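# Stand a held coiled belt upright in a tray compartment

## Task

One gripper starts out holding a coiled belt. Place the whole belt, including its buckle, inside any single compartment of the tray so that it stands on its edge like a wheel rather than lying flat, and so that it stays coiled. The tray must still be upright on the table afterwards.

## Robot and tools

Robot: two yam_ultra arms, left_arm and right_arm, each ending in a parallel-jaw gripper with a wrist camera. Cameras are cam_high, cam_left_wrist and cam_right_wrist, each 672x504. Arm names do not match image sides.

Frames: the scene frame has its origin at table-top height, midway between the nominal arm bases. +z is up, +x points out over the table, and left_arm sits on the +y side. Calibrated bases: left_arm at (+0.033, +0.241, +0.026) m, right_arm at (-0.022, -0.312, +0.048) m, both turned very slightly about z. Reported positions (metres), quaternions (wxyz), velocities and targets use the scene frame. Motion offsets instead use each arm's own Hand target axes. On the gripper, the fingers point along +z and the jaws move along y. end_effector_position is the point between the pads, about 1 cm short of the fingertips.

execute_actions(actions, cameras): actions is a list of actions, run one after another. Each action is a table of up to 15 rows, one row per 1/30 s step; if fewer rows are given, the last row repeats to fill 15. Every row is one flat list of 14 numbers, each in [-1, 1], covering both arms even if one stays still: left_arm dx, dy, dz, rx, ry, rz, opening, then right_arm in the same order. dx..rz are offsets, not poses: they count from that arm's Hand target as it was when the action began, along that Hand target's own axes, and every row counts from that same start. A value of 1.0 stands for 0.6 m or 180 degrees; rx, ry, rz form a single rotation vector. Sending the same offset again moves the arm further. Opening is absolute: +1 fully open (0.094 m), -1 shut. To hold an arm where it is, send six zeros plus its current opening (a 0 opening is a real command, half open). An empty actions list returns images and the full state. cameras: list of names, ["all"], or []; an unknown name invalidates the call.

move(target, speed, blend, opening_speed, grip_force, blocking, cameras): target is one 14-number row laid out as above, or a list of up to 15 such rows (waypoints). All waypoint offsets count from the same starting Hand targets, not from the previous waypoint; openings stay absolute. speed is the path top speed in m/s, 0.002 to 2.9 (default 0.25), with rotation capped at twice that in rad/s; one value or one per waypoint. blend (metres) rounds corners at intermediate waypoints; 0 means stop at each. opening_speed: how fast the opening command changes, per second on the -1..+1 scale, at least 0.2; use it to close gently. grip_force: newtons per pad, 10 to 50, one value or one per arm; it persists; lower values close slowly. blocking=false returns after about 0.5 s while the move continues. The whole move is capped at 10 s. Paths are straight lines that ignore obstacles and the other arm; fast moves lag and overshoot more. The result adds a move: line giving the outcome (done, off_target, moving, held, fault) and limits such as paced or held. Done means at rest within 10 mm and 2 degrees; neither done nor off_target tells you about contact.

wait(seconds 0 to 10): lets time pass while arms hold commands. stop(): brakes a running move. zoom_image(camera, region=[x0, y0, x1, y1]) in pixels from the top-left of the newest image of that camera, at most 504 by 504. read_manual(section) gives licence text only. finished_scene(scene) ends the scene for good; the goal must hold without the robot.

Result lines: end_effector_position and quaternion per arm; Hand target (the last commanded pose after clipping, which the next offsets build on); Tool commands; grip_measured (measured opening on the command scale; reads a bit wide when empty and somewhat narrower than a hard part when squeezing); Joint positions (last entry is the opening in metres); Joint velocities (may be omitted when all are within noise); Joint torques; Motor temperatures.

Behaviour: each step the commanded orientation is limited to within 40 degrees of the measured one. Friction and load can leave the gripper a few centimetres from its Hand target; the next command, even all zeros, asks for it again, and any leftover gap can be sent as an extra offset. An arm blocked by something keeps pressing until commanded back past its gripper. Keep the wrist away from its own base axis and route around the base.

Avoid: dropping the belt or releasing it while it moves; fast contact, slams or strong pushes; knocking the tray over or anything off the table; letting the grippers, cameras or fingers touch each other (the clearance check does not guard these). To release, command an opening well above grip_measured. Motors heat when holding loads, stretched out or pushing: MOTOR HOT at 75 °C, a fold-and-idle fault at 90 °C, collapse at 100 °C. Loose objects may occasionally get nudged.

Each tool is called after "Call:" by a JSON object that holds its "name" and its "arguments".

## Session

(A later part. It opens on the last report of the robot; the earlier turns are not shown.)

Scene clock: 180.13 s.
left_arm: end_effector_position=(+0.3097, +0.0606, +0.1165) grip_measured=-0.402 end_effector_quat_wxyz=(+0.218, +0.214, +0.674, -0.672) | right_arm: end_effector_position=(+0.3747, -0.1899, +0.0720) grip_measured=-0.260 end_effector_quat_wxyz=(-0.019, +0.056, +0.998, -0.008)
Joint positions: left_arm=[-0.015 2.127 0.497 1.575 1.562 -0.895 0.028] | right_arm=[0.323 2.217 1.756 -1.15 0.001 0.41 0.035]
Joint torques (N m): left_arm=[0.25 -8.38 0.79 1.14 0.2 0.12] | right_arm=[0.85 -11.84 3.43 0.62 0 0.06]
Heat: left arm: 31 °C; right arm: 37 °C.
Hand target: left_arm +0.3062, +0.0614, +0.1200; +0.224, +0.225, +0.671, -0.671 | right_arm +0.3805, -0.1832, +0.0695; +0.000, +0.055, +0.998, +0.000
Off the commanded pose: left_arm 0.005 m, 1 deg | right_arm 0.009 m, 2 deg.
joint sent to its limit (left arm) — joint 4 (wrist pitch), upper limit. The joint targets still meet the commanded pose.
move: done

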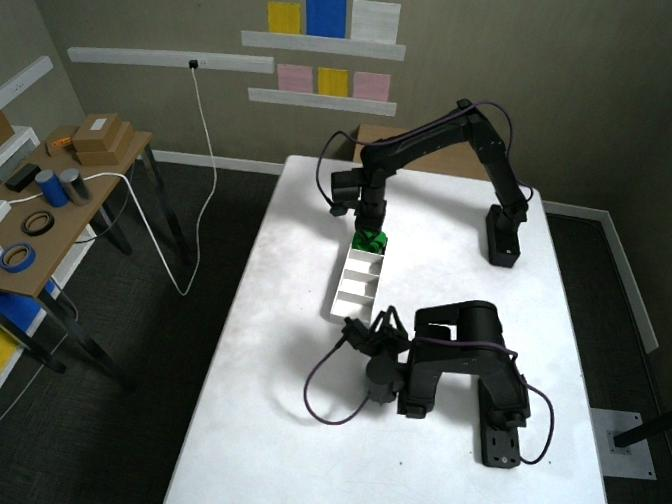

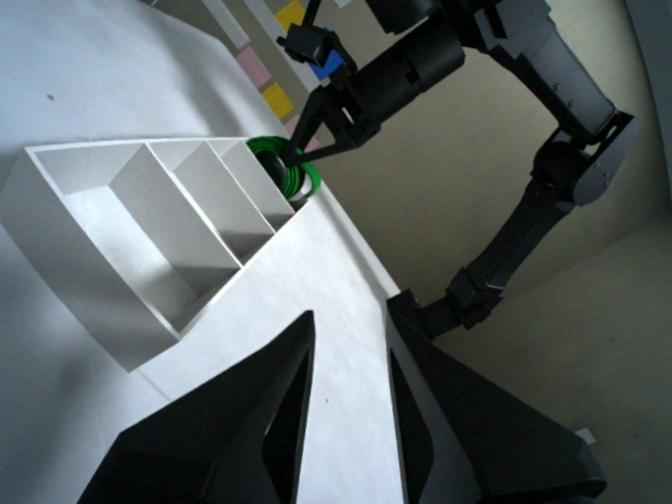

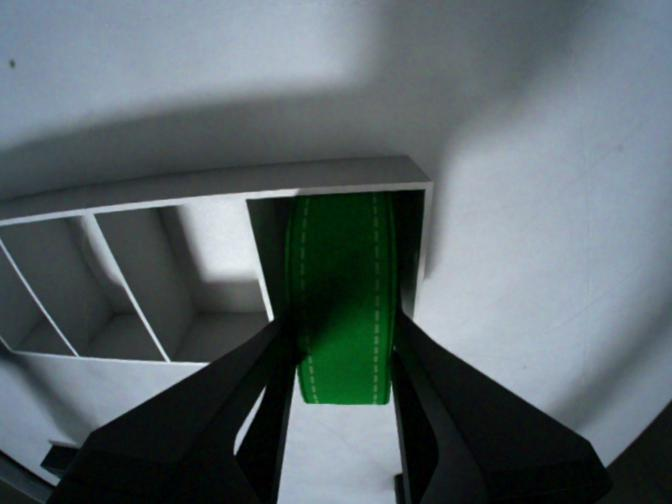

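Call:
{"name": "move", "arguments": {"target": [0,0,0,0,0,0,-0.4,0.0,0.0,0.015,0,0,0,-0.8], "speed": 0.06}}

Call:
{"name": "move", "arguments": {"target": [0,0,0,0,0,0,-0.4,0.0,0.0,0.010,0,0,0,-0.8], "speed": 0.06, "cameras": ["all"]}}

Call:
{"name": "zoom_image", "arguments": {"camera": "cam_high", "region": [325, 190, 415, 270]}}

Call:
{"name": "zoom_image", "arguments": {"camera": "cam_left_wrist", "region": [150, 20, 400, 220]}}

Scene clock: 181.73 s.
left_arm: end_effector_position=(+0.3097, +0.0606, +0.1165) grip_measured=-0.402 end_effector_quat_wxyz=(+0.218, +0.214, +0.674, -0.672) | right_arm: end_effector_position=(+0.3734, -0.1903, +0.0685) grip_measured=-0.260 end_effector_quat_wxyz=(-0.020, +0.056, +0.998, -0.008)
Joint positions: left_arm=[-0.015 2.127 0.497 1.575 1.562 -0.895 0.028] | right_arm=[0.323 2.217 1.742 -1.138 0.002 0.41 0.035]
Joint torques (N m): left_arm=[0.25 -8.39 0.79 1.13 0.2 0.12] | right_arm=[0.87 -11.14 2.85 0.78 0.01 0.06]
Heat: left arm: 31 °C; right arm: 37 °C.
Hand target: left_arm +0.3062, +0.0614, +0.1200; +0.224, +0.225, +0.671, -0.671 | right_arm +0.3805, -0.1833, +0.0606; +0.000, +0.055, +0.998, +0.000
Off the commanded pose: left_arm 0.005 m, 1 deg | right_arm 0.013 m, 2 deg.
joint sent to its limit (left arm) — joint 4 (wrist pitch), upper limit. The joint targets still meet the commanded pose.
move: off_target (right_arm)

Scene clock: 182.43 s.
left_arm: end_effector_position=(+0.3097, +0.0606, +0.1165) grip_measured=-0.402 end_effector_quat_wxyz=(+0.218, +0.214, +0.674, -0.672) | right_arm: end_effector_position=(+0.3722, -0.1907, +0.0657) grip_measured=-0.261 end_effector_quat_wxyz=(-0.021, +0.056, +0.998, -0.009)
Joint positions: left_arm=[-0.015 2.127 0.497 1.575 1.562 -0.895 0.028] | right_arm=[0.323 2.217 1.73 -1.129 0.002 0.41 0.035]
Joint torques (N m): left_arm=[0.24 -8.38 0.79 1.13 0.21 0.12] | right_arm=[0.85 -10.65 2.66 0.88 0.01 0.06]
Heat: left arm: 31 °C; right arm: 37 °C.
Hand target: left_arm +0.3062, +0.0614, +0.1200; +0.224, +0.225, +0.671, -0.671 | right_arm +0.3805, -0.1833, +0.0546; +0.000, +0.055, +0.998, +0.000
Off the commanded pose: left_arm 0.005 m, 1 deg | right_arm 0.016 m, 3 deg.
joint sent to its limit (left arm) — joint 4 (wrist pitch), upper limit. The joint targets still meet the commanded pose.
move: off_target (right_arm)

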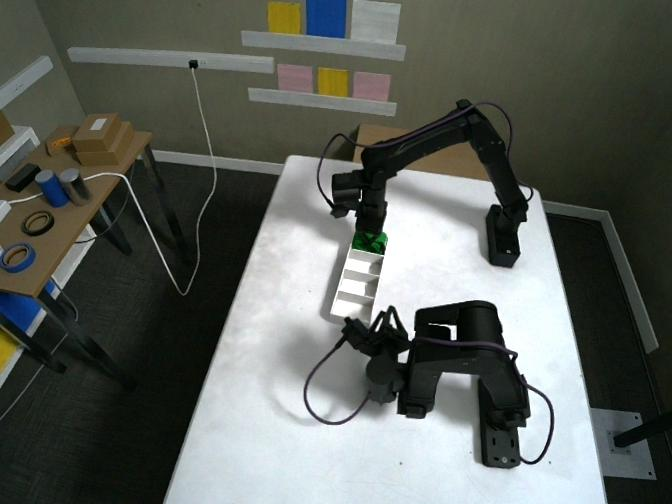

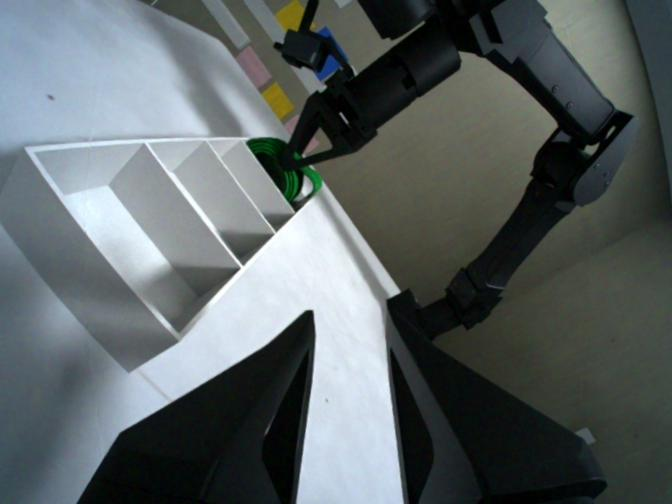

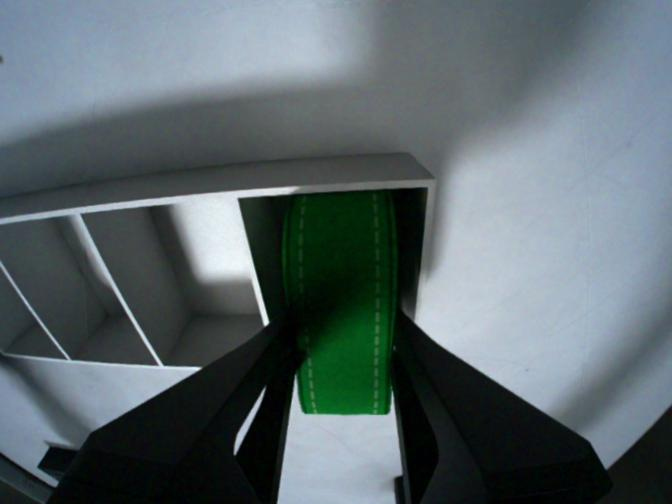

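Scaled by 5.600 from the camera's 672x504 image, which has a finer 960x720 frame.

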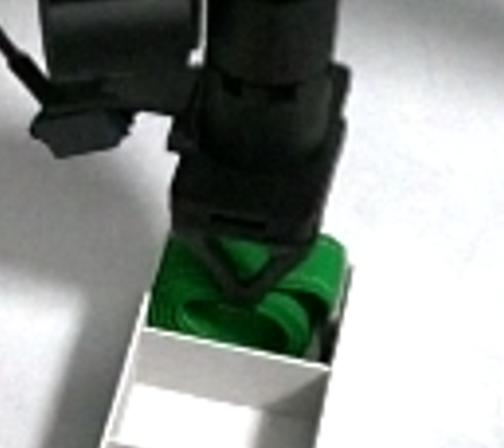

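Scaled by 2.016 from the camera's 672x504 image, which has a finer 960x720 frame.

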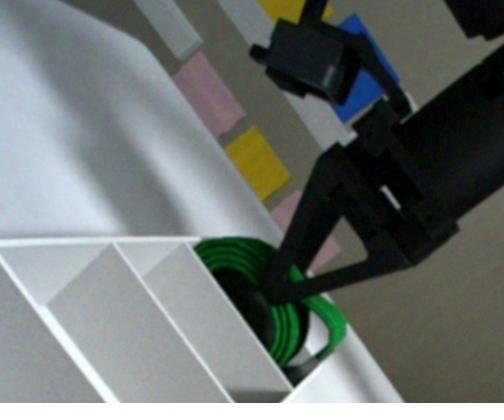

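Call:
{"name": "move", "arguments": {"target": [0,0,0,0,0,0,-0.4,-0.003,0.0,0.012,0,0,0,-0.8], "speed": 0.06}}

Call:
{"name": "zoom_image", "arguments": {"camera": "cam_high", "region": [325, 190, 415, 270]}}

Scene clock: 184.80 s.
left_arm: end_effector_position=(+0.3097, +0.0606, +0.1165) grip_measured=-0.402 end_effector_quat_wxyz=(+0.218, +0.214, +0.674, -0.672) | right_arm: end_effector_position=(+0.3716, -0.1909, +0.0643) grip_measured=-0.261 end_effector_quat_wxyz=(-0.021, +0.056, +0.998, -0.009)
Joint positions: left_arm=[-0.015 2.127 0.497 1.575 1.562 -0.895 0.028] | right_arm=[0.323 2.217 1.724 -1.124 0.002 0.41 0.035]
Joint torques (N m): left_arm=[0.25 -8.39 0.79 1.13 0.2 0.12] | right_arm=[0.7 -9.62 2.56 1.01 0.01 0.04]
Heat: left arm: 31 °C; right arm: 37 °C.
Hand target: left_arm +0.3062, +0.0614, +0.1200; +0.224, +0.225, +0.671, -0.671 | right_arm +0.3822, -0.1835, +0.0473; -0.001, +0.055, +0.998, -0.001
Off the commanded pose: left_arm 0.005 m, 1 deg | right_arm 0.021 m, 3 deg.
joint sent to its limit (left arm) — joint 4 (wrist pitch), upper limit. The joint targets still meet the commanded pose.
move: off_target (right_arm)

Scaled by 5.600 from the camera's 672x504 image, which has a finer 960x720 frame.
This view is cut from an older image: the scene may have changed since it was taken.

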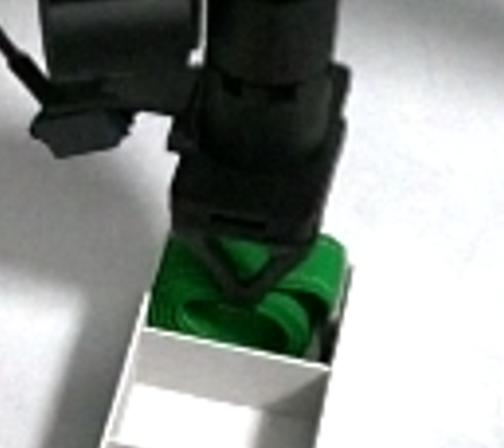

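Call:
{"name": "move", "arguments": {"target": [0,0,0,0,0,0,-0.4,0.0162,-0.0142,-0.028,0,0,0,-0.8], "speed": 0.06, "cameras": ["all"]}}

Call:
{"name": "zoom_image", "arguments": {"camera": "cam_high", "region": [325, 190, 415, 270]}}

Call:
{"name": "zoom_image", "arguments": {"camera": "cam_left_wrist", "region": [150, 20, 400, 220]}}

Scene clock: 187.00 s.
left_arm: end_effector_position=(+0.3097, +0.0606, +0.1165) grip_measured=-0.402 end_effector_quat_wxyz=(+0.218, +0.214, +0.674, -0.672) | right_arm: end_effector_position=(+0.3710, -0.1911, +0.0659) grip_measured=-0.261 end_effector_quat_wxyz=(-0.008, +0.055, +0.998, -0.004)
Joint positions: left_arm=[-0.015 2.127 0.497 1.575 1.562 -0.895 0.028] | right_arm=[0.323 2.185 1.68 -1.084 0.002 0.409 0.035]
Joint torques (N m): left_arm=[0.25 -8.39 0.79 1.13 0.21 0.12] | right_arm=[-0.03 -11.96 2.97 0.47 0.01 -0.04]
Heat: left arm: 31 °C; right arm: 37 °C.
Hand target: left_arm +0.3062, +0.0614, +0.1200; +0.224, +0.225, +0.671, -0.671 | right_arm +0.3718, -0.1909, +0.0643; +0.000, +0.055, +0.998, +0.000
Off the commanded pose: left_arm 0.005 m, 1 deg | right_arm 0.002 m, 1 deg.
joint sent to its limit (left arm) — joint 4 (wrist pitch), upper limit. The joint targets still meet the commanded pose.
move: done

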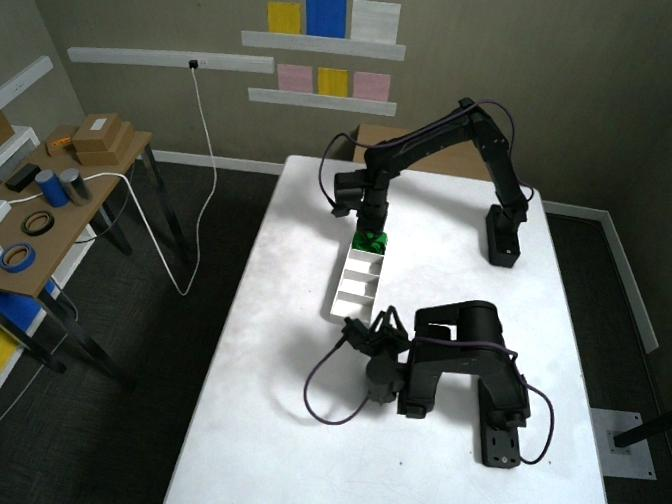

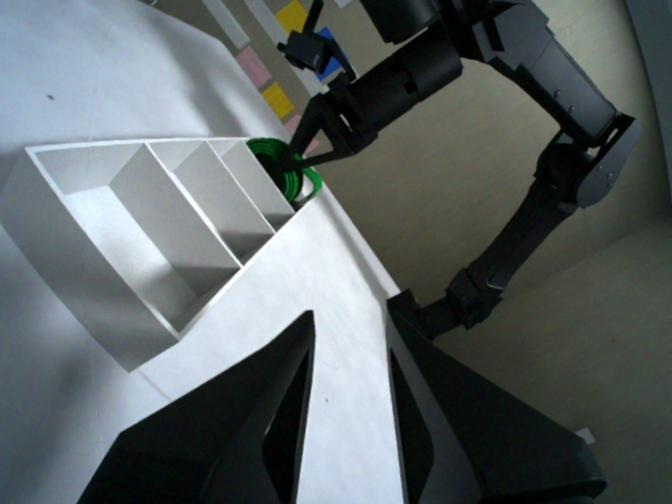

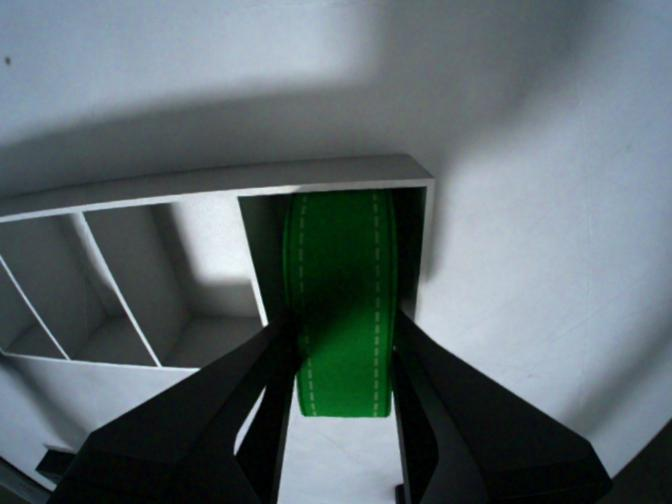

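Scaled by 5.600 from the camera's 672x504 image, which has a finer 960x720 frame.

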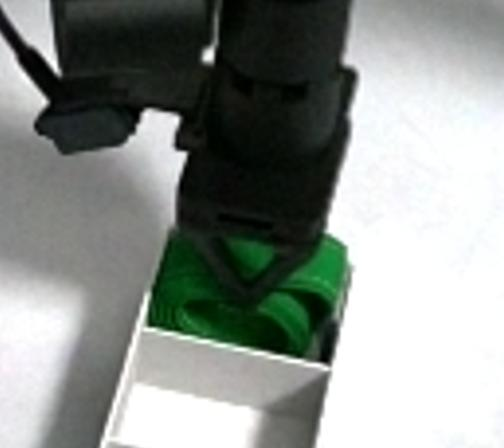

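Scaled by 2.016 from the camera's 672x504 image, which has a finer 960x720 frame.

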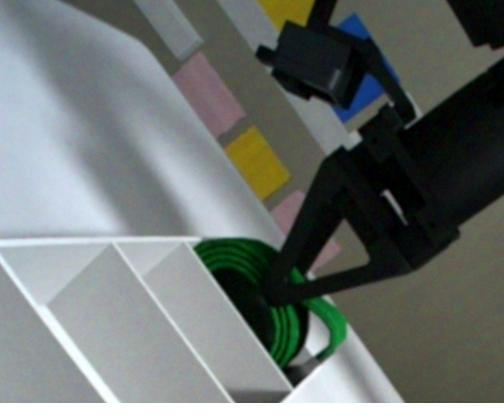

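Call:
{"name": "move", "arguments": {"target": [0,0,0,0,0,0,-0.4,0.0,0.0,0.0,0,0,0,-0.08], "speed": 0.06, "opening_speed": 0.4}}

Call:
{"name": "move", "arguments": {"target": [0,0,0,0,0,0,-0.4,0.0,0.0,-0.22,0,0,0,-0.08], "speed": 0.12, "cameras": ["all"]}}

Call:
{"name": "zoom_image", "arguments": {"camera": "cam_high", "region": [325, 190, 415, 270]}}

Call:
{"name": "zoom_image", "arguments": {"camera": "cam_left_wrist", "region": [150, 20, 400, 220]}}

Scene clock: 189.97 s.
left_arm: end_effector_position=(+0.3097, +0.0606, +0.1165) grip_measured=-0.402 end_effector_quat_wxyz=(+0.218, +0.214, +0.674, -0.672) | right_arm: end_effector_position=(+0.3687, -0.1918, +0.0618) grip_measured=-0.083 end_effector_quat_wxyz=(-0.011, +0.055, +0.998, -0.005)
Joint positions: left_arm=[-0.015 2.127 0.497 1.575 1.562 -0.895 0.028] | right_arm=[0.323 2.185 1.663 -1.072 0.002 0.409 0.043]
Joint torques (N m): left_arm=[0.25 -8.39 0.79 1.13 0.21 0.12] | right_arm=[-0.05 -11.97 4.16 0.33 0.01 -0.04]
Heat: left arm: 31 °C; right arm: 37 °C.
Hand target: left_arm +0.3062, +0.0614, +0.1200; +0.224, +0.224, +0.671, -0.671 | right_arm +0.3718, -0.1908, +0.0643; +0.000, +0.055, +0.998, +0.000
Off the commanded pose: left_arm 0.005 m, 1 deg | right_arm 0.004 m, 1 deg.
joint sent to its limit (left arm) — joint 4 (wrist pitch), upper limit. The joint targets still meet the commanded pose.
move: done

Scene clock: 191.83 s.
left_arm: end_effector_position=(+0.3097, +0.0606, +0.1165) grip_measured=-0.402 end_effector_quat_wxyz=(+0.218, +0.214, +0.674, -0.672) | right_arm: end_effector_position=(+0.3714, -0.1910, +0.1839) grip_measured=-0.083 end_effector_quat_wxyz=(-0.009, +0.055, +0.998, -0.004)
Joint positions: left_arm=[-0.015 2.127 0.497 1.575 1.562 -0.895 0.028] | right_arm=[0.323 2.171 2.13 -1.549 0.002 0.409 0.043]
Joint torques (N m): left_arm=[0.24 -8.39 0.79 1.13 0.2 0.12] | right_arm=[-0.05 -12.33 6.52 0.1 0.01 -0.04]
Heat: left arm: 31 °C; right arm: 37 °C.
Hand target: left_arm +0.3062, +0.0614, +0.1200; +0.224, +0.224, +0.671, -0.671 | right_arm +0.3718, -0.1908, +0.1962; +0.000, +0.055, +0.998, +0.000
Off the commanded pose: left_arm 0.005 m, 1 deg | right_arm 0.012 m, 1 deg.
joint sent to its limit (left arm) — joint 4 (wrist pitch), upper limit. The joint targets still meet the commanded pose.
joint sent to its limit (right arm) — joint 4 (wrist pitch), lower limit. The joint targets still meet the commanded pose.
move: off_target (right_arm)

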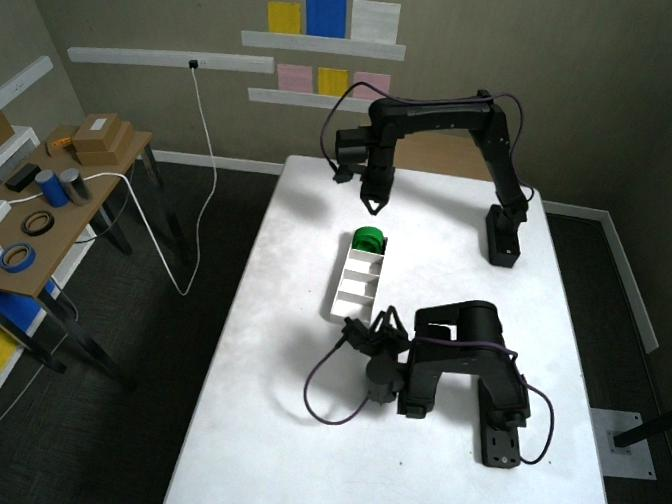

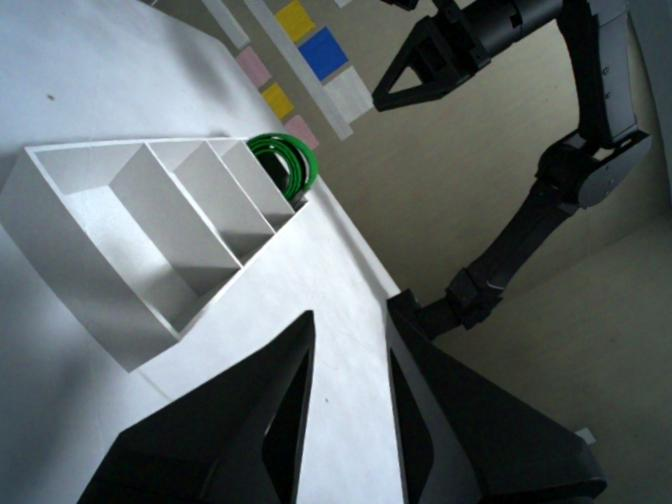

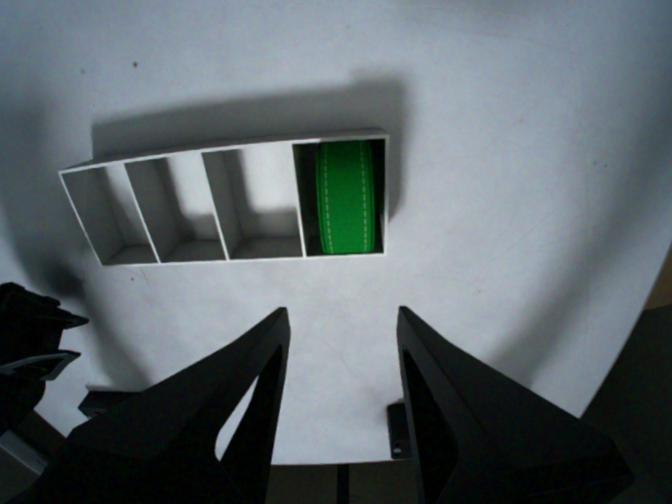

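Scaled by 5.600 from the camera's 672x504 image, which has a finer 960x720 frame.

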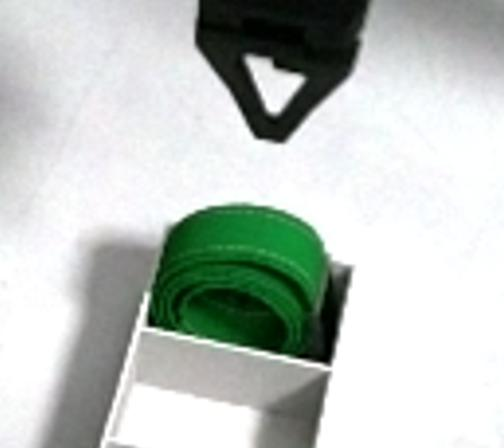

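Scaled by 2.016 from the camera's 672x504 image, which has a finer 960x720 frame.

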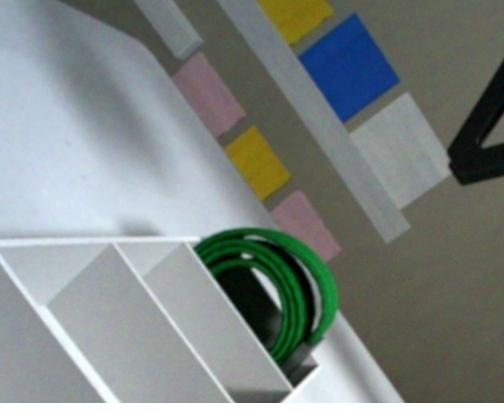

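Call:
{"name": "zoom_image", "arguments": {"camera": "cam_right_wrist", "region": [260, 110, 420, 280]}}

Scaled by 2.965 from the camera's 672x504 image, which has a finer 960x720 frame.

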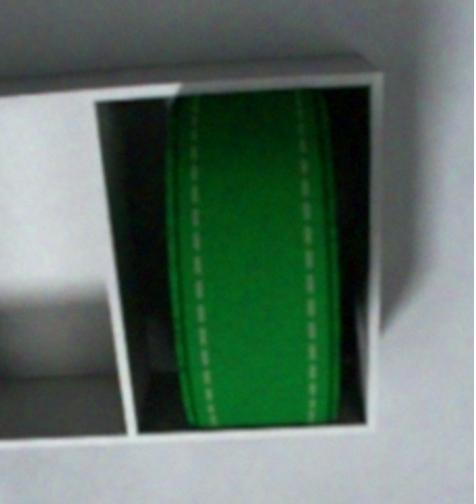

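Everything is inside the compartment, upright and coiled.

Call:
{"name": "finished_scene", "arguments": {"scene": 2}}

The scene is finished: the task was done.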